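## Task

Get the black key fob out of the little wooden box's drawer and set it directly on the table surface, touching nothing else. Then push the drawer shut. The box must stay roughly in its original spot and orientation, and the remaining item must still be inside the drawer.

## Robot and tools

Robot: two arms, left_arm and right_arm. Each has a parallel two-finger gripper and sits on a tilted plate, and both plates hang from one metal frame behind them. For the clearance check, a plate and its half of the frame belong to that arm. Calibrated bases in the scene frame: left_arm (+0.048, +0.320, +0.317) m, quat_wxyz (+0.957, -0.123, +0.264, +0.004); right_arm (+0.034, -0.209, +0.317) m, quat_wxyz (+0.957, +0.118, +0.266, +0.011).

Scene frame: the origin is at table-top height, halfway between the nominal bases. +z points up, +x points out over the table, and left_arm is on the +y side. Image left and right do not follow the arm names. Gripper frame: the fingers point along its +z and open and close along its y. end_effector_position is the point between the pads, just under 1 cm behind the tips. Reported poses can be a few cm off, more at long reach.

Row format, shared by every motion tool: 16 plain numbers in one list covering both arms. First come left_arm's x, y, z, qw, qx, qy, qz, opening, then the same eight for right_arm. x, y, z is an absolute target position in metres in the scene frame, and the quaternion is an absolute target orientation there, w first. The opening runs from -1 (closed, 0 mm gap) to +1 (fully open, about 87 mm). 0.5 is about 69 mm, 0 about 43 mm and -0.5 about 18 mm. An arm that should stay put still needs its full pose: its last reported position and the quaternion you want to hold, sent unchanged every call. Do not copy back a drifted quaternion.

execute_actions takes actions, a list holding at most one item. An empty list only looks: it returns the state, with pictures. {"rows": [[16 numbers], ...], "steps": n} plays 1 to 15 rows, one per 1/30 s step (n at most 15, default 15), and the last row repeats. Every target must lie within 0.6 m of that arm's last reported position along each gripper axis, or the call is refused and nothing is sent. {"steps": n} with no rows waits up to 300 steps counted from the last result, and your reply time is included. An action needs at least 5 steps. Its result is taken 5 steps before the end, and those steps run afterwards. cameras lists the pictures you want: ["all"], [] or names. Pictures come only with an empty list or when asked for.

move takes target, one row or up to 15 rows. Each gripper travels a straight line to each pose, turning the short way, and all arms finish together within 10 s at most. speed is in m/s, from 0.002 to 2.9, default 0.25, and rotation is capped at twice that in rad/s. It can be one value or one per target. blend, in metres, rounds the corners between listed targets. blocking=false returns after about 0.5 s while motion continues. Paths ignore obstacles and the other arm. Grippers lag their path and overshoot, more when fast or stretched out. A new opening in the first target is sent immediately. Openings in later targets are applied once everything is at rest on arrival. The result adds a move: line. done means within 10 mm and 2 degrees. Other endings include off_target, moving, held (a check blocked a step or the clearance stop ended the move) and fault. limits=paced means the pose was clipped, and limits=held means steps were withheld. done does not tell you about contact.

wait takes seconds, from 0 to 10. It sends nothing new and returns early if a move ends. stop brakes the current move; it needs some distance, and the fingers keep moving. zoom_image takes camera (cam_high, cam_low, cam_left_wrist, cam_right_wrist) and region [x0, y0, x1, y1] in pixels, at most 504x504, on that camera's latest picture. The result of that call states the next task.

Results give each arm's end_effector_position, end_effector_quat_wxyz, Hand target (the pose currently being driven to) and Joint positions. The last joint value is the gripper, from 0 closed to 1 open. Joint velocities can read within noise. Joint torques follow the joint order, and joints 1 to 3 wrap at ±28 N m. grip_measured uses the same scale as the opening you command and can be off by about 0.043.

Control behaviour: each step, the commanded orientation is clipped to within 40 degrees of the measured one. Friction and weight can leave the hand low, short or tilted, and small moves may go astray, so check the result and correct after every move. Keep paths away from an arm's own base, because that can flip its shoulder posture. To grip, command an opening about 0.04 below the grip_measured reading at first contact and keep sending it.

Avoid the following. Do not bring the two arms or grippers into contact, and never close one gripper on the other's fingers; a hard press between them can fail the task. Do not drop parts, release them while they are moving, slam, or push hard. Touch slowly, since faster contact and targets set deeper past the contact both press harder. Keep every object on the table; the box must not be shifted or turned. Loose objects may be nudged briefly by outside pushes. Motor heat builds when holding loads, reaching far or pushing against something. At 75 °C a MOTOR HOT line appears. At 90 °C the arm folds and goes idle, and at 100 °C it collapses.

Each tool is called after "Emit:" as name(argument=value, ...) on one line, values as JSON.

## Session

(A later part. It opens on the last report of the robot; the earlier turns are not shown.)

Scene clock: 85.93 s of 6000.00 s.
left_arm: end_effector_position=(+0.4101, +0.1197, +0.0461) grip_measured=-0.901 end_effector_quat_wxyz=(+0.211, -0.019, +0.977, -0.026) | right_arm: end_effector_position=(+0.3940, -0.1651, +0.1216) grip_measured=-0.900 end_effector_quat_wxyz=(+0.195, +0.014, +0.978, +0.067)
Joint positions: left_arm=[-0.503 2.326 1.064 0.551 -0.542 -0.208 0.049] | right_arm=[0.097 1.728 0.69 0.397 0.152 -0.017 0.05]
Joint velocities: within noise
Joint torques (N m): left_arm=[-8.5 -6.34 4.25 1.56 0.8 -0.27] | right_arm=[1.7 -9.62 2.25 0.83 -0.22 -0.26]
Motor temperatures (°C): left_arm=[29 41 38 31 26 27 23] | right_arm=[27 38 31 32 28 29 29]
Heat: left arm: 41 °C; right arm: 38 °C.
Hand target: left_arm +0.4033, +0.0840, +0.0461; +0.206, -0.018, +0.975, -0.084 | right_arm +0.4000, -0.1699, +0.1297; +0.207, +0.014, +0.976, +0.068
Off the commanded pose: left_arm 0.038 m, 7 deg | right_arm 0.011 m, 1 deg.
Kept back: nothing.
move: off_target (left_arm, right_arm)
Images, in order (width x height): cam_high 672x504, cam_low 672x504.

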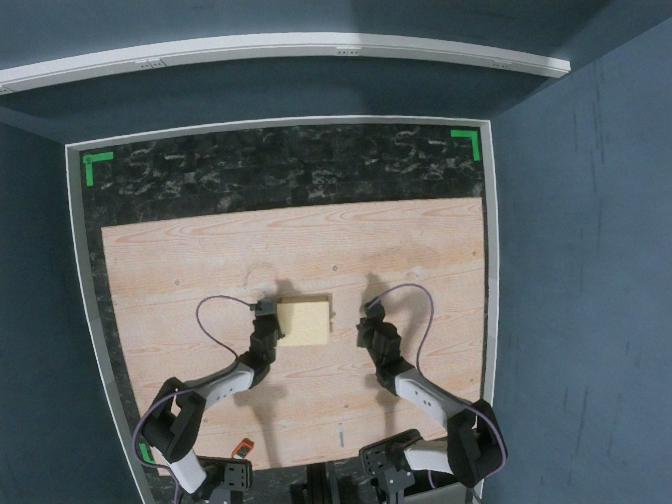

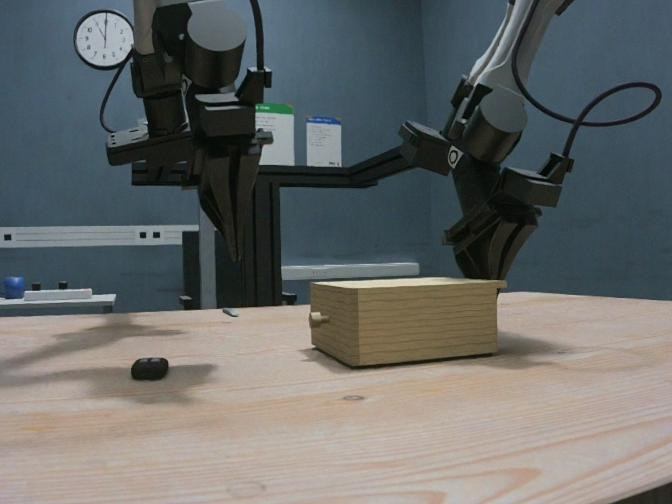

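Emit:
move(target=[[0.405, 0.074, 0.043, 0.2071, -0.0181, 0.9744, -0.0852, -0.9, 0.4, -0.17, 0.13, 0.2074, 0.0145, 0.9757, 0.0682, -0.9], [0.405, 0.16, 0.050, 0.2071, -0.0181, 0.9744, -0.0852, -0.9, 0.38, -0.19, 0.15, 0.2074, 0.0145, 0.9757, 0.0682, -0.9], [0.38, 0.19, 0.15, 0.2071, -0.0181, 0.9744, -0.0852, -0.9, 0.34, -0.21, 0.16, 0.2074, 0.0145, 0.9757, 0.0682, -0.9]], speed=[0.03, 0.12, 0.25], cameras=["cam_high", "cam_low", "cam_right_wrist", "cam_left_wrist"])

Emit:
zoom_image(camera="cam_high", region=[260, 270, 400, 375])

Emit:
zoom_image(camera="cam_low", region=[120, 240, 540, 400])

Scene clock: 88.63 s of 6000.00 s.
left_arm: end_effector_position=(+0.3810, +0.1875, +0.1474) grip_measured=-0.901 end_effector_quat_wxyz=(+0.207, -0.015, +0.974, -0.093) | right_arm: end_effector_position=(+0.3307, -0.2061, +0.1528) grip_measured=-0.900 end_effector_quat_wxyz=(+0.186, +0.014, +0.980, +0.069)
Joint positions: left_arm=[-0.428 1.759 0.636 0.454 -0.354 -0.167 0.05] | right_arm=[-0.03 1.438 0.425 0.36 0.049 -0.09 0.05]
Joint velocities: within noise
Joint torques (N m): left_arm=[-3.9 -8.16 2.39 1.28 -0.13 0.1] | right_arm=[0.58 -7.73 2.32 0.97 -0.25 -0.26]
Motor temperatures (°C): left_arm=[29 42 38 31 26 27 23] | right_arm=[27 38 31 32 28 29 29]
Heat: left arm: 42 °C; right arm: 38 °C.
Hand target: left_arm +0.3799, +0.1900, +0.1498; +0.207, -0.018, +0.974, -0.085 | right_arm +0.3400, -0.2099, +0.1598; +0.207, +0.014, +0.976, +0.068
Off the commanded pose: left_arm 0.004 m, 1 deg | right_arm 0.012 m, 2 deg.
Kept back: nothing.
move: off_target (right_arm)
camera_calibration:
cam_left_wrist: T_world_to_cam=[[-0.00651069, -0.984589, 0.174766, 0.15939], [-0.908327, 0.078915, 0.41075, 0.295344], [-0.418211, -0.15607, -0.894842, 0.461295], [0, 0, 0, 1]] pos_world=[0.462225, 0.205621, 0.263617]
cam_right_wrist: T_world_to_cam=[[0.0183618, -0.990778, -0.134249, -0.191531], [-0.876142, -0.0806344, 0.475262, 0.220176], [-0.481704, 0.108894, -0.869542, 0.45108], [0, 0, 0, 1]] pos_world=[0.413709, -0.221131, 0.261879]

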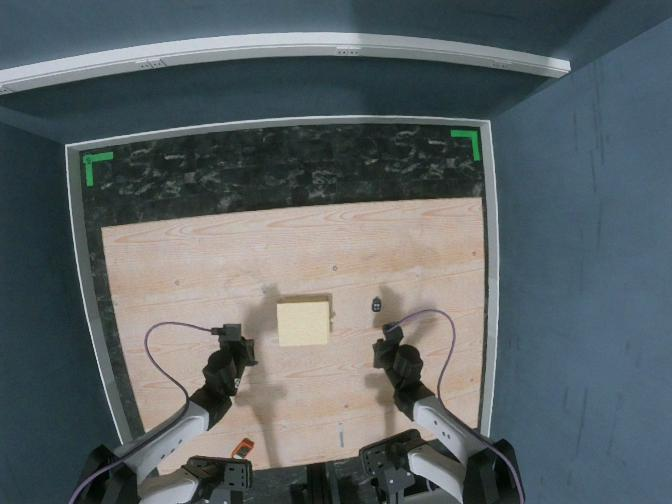

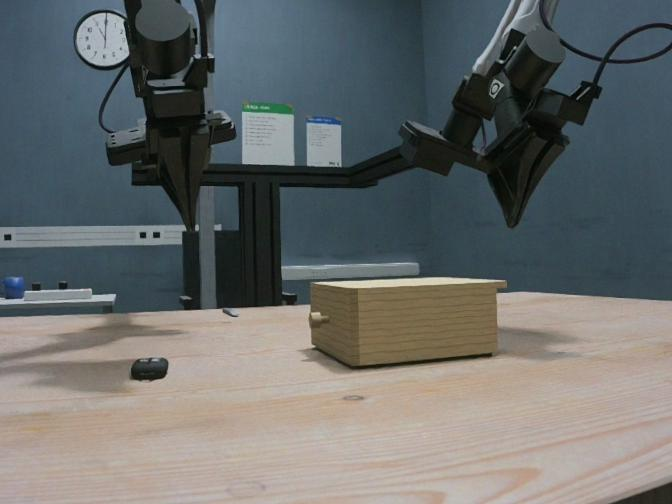

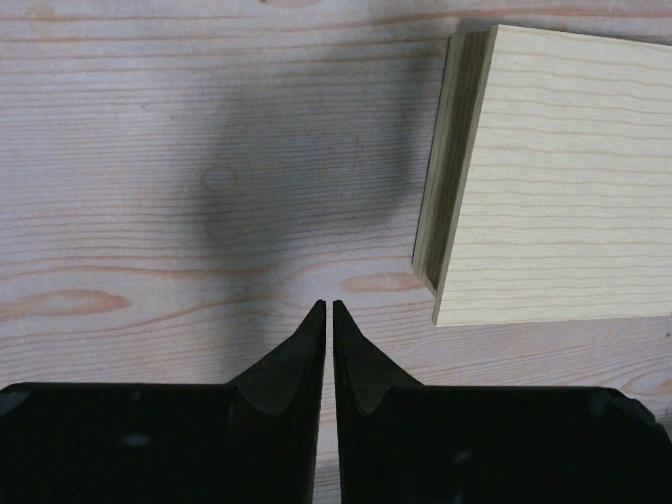

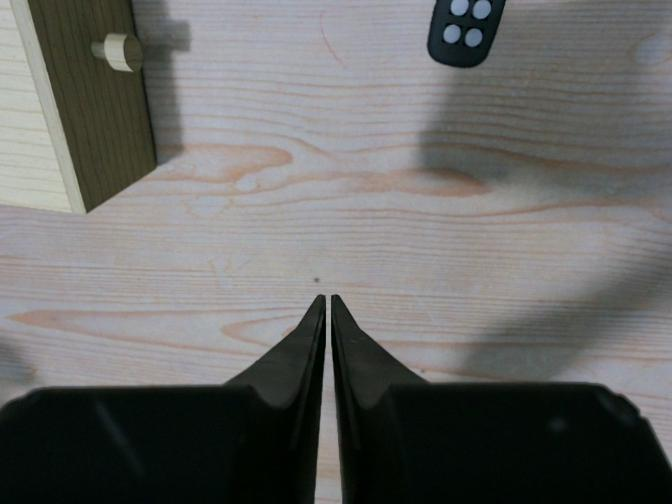

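Scaled by 3.600 from the camera's 672x504 image, which has a finer 960x720 frame.

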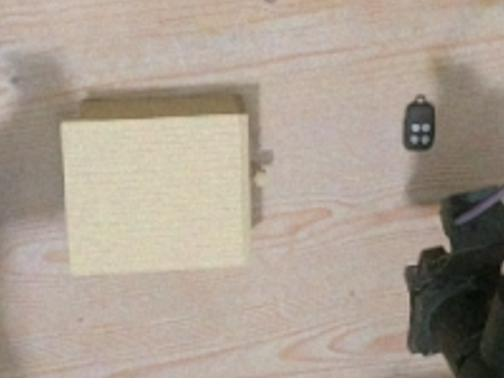

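Scaled by 1.200 from the camera's 672x504 image, which has a finer 960x720 frame.

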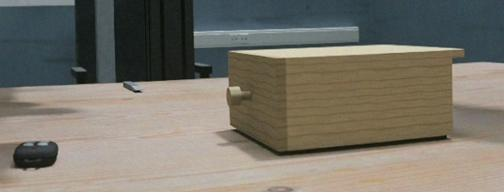

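Emit:
zoom_image(camera="cam_right_wrist", region=[0, 0, 200, 230])

Emit:
zoom_image(camera="cam_low", region=[290, 260, 430, 380])

Scaled by 2.191 from the camera's 672x504 image, which has a finer 960x720 frame.

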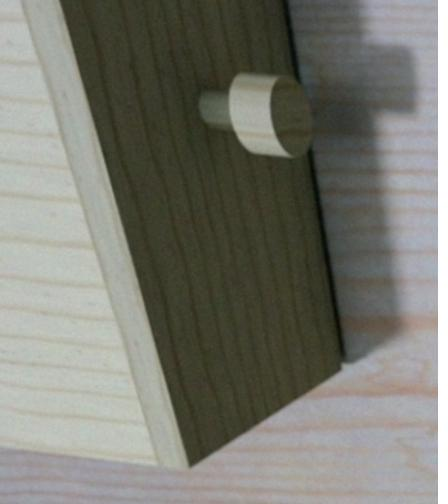

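Scaled by 3.600 from the camera's 672x504 image, which has a finer 960x720 frame.

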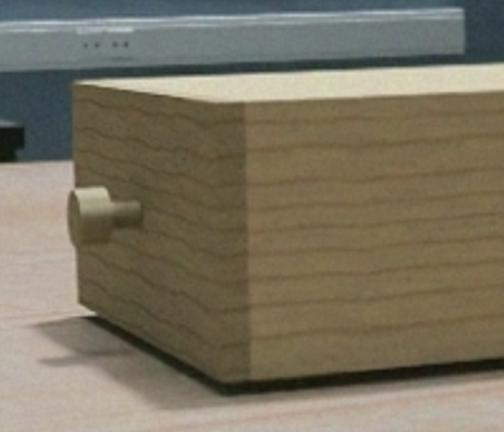

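Emit:
finished_scene(scene=1)

The scene is finished: the task was done.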